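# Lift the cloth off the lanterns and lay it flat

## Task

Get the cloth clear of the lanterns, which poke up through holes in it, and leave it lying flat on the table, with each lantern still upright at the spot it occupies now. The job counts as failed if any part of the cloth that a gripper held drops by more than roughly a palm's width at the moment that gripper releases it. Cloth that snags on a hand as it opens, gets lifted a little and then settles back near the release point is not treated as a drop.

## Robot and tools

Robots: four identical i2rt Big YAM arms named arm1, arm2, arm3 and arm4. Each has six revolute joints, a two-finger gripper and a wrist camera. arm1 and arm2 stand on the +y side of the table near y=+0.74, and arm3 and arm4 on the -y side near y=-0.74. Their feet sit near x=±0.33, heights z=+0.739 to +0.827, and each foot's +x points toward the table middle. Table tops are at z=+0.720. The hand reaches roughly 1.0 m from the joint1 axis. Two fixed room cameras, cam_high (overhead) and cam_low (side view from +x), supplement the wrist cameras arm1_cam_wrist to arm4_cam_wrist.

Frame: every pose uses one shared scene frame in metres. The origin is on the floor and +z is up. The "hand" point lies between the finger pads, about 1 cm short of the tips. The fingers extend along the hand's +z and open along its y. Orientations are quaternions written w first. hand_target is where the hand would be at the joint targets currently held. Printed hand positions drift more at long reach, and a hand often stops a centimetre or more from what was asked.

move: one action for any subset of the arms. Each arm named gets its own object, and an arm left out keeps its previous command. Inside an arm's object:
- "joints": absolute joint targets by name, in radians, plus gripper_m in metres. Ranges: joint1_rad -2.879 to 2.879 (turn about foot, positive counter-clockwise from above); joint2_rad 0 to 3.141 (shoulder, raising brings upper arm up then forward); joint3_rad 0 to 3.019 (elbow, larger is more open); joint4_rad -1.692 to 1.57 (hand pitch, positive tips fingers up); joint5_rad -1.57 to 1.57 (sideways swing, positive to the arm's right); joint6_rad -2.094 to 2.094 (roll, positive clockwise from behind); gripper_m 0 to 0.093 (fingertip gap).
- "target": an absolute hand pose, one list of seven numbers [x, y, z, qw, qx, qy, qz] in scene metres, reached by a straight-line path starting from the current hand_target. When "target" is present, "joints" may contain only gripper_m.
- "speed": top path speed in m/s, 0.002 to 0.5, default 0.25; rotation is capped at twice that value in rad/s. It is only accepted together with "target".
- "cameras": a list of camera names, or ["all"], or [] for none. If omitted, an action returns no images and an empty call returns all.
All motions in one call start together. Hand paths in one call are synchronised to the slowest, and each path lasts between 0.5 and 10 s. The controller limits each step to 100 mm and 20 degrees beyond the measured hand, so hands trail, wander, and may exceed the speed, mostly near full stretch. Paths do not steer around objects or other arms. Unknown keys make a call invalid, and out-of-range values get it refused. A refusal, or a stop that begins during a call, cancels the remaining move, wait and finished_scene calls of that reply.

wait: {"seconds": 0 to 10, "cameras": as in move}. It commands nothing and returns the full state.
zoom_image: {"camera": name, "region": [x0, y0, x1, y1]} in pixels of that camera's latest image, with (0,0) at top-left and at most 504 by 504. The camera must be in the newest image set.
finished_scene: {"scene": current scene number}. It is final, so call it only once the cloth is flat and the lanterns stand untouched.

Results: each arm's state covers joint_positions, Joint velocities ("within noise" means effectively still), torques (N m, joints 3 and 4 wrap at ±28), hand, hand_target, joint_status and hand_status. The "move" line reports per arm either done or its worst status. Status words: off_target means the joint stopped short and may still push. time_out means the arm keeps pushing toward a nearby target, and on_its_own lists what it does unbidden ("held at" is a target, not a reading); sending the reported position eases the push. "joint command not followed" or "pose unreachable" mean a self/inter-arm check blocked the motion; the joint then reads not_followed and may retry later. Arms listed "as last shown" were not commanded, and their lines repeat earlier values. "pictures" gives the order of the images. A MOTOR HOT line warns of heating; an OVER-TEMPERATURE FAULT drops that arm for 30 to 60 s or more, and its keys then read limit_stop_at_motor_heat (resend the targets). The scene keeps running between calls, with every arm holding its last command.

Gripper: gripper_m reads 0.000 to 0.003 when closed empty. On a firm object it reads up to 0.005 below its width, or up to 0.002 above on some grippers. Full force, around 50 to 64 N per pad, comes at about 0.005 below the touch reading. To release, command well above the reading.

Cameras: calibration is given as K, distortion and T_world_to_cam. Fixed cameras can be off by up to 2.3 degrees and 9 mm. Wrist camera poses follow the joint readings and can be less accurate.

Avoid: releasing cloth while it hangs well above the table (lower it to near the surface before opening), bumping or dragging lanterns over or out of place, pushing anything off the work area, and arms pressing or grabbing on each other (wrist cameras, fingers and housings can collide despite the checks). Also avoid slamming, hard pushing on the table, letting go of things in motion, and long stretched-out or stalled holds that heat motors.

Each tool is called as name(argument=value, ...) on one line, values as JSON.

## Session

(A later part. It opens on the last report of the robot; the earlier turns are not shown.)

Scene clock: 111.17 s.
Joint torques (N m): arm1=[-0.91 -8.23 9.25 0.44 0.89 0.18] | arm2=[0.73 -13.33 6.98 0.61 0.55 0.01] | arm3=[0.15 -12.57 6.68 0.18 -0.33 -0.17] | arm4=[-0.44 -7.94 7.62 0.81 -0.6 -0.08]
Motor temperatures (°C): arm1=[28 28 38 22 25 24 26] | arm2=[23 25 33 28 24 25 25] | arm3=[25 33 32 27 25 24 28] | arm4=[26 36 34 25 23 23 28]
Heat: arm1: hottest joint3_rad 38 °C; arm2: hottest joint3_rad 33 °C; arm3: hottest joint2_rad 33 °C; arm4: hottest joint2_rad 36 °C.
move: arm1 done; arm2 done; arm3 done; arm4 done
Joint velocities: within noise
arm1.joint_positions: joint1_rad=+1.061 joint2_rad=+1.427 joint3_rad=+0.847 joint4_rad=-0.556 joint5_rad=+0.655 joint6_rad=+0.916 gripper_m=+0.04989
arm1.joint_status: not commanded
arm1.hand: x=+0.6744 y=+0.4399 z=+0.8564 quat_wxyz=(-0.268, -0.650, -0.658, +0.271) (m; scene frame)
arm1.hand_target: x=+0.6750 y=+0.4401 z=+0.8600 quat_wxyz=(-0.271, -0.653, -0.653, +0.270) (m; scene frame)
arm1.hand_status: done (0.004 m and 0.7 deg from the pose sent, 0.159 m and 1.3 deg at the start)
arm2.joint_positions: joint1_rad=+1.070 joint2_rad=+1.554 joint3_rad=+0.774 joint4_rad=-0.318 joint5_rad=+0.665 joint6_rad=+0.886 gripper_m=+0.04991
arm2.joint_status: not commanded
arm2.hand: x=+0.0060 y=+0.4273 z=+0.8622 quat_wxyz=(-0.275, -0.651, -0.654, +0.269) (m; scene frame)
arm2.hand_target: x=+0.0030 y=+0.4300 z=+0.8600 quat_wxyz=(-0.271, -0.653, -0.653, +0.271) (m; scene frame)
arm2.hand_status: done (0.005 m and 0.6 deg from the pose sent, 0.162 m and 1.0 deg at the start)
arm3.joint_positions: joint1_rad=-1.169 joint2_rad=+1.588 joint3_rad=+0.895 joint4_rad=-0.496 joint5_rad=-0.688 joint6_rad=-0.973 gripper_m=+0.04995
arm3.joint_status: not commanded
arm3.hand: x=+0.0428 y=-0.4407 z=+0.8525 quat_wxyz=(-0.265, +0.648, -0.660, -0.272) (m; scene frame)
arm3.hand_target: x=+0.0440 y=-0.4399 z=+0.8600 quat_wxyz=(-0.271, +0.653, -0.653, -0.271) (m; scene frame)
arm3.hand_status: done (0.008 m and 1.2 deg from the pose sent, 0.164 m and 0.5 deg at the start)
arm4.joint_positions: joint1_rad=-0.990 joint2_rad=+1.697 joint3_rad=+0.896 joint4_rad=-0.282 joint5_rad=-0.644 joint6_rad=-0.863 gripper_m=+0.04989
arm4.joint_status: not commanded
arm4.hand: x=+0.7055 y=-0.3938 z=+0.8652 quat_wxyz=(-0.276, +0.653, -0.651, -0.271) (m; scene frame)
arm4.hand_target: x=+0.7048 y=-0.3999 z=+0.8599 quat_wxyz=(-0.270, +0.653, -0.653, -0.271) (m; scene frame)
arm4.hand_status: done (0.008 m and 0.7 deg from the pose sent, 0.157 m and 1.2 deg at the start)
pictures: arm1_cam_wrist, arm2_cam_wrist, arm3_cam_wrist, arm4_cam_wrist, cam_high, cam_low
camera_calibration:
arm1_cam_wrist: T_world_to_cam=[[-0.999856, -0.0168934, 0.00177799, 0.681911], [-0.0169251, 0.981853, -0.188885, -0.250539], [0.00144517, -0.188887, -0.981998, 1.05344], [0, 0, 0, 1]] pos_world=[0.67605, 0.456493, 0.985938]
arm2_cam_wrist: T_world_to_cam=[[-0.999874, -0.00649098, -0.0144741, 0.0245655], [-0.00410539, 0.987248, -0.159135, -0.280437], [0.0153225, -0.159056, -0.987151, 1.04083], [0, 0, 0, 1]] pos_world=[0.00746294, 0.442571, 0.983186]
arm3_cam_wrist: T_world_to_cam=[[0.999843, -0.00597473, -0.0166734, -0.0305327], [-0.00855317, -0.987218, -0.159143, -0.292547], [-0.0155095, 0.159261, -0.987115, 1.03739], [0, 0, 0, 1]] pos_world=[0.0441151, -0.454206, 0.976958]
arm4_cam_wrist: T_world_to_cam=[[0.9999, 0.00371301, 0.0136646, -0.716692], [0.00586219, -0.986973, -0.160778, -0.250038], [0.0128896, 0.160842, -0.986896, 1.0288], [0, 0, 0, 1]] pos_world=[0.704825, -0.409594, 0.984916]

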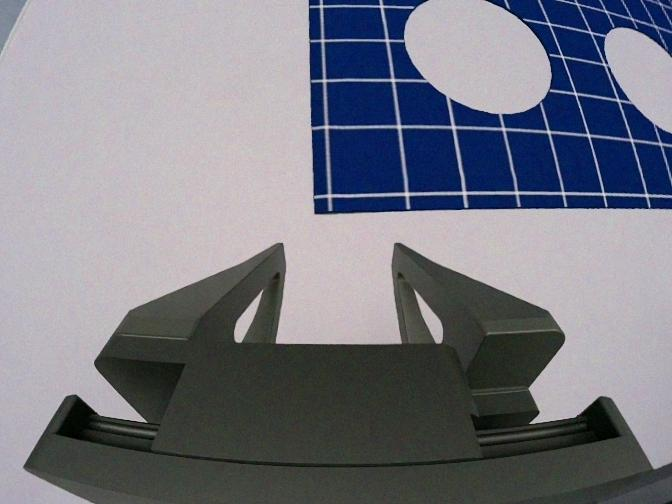

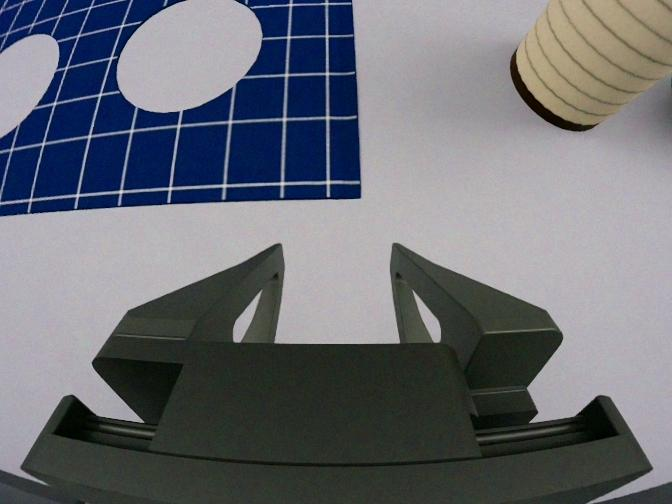

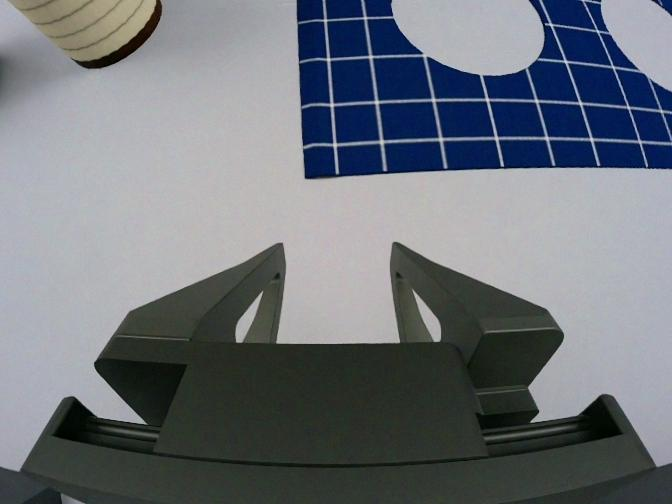

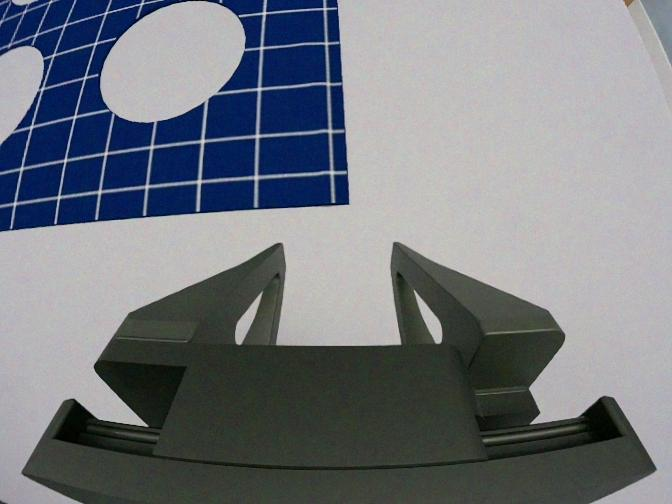

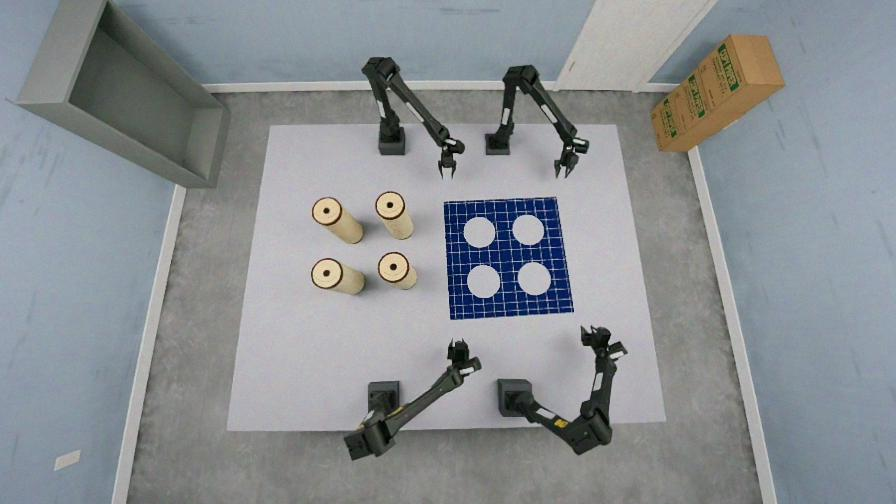

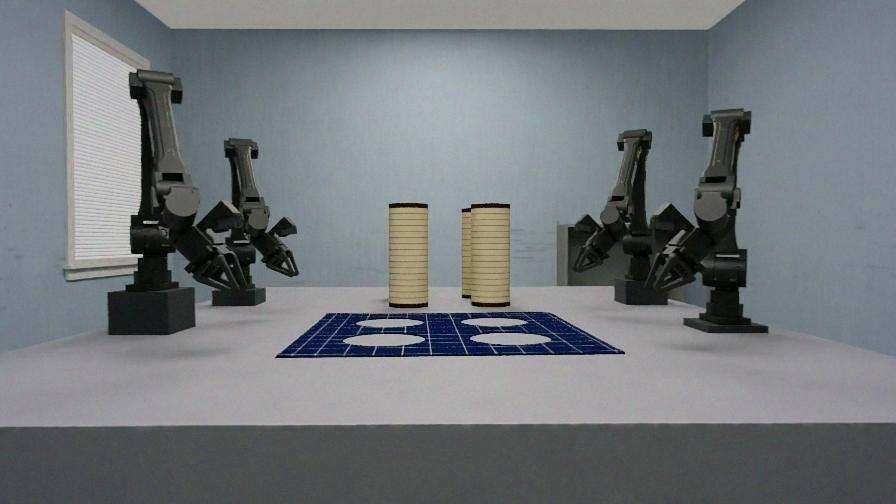

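Flat, lanterns unmoved.

finished_scene(scene=2)

The scene is finished: the task was done.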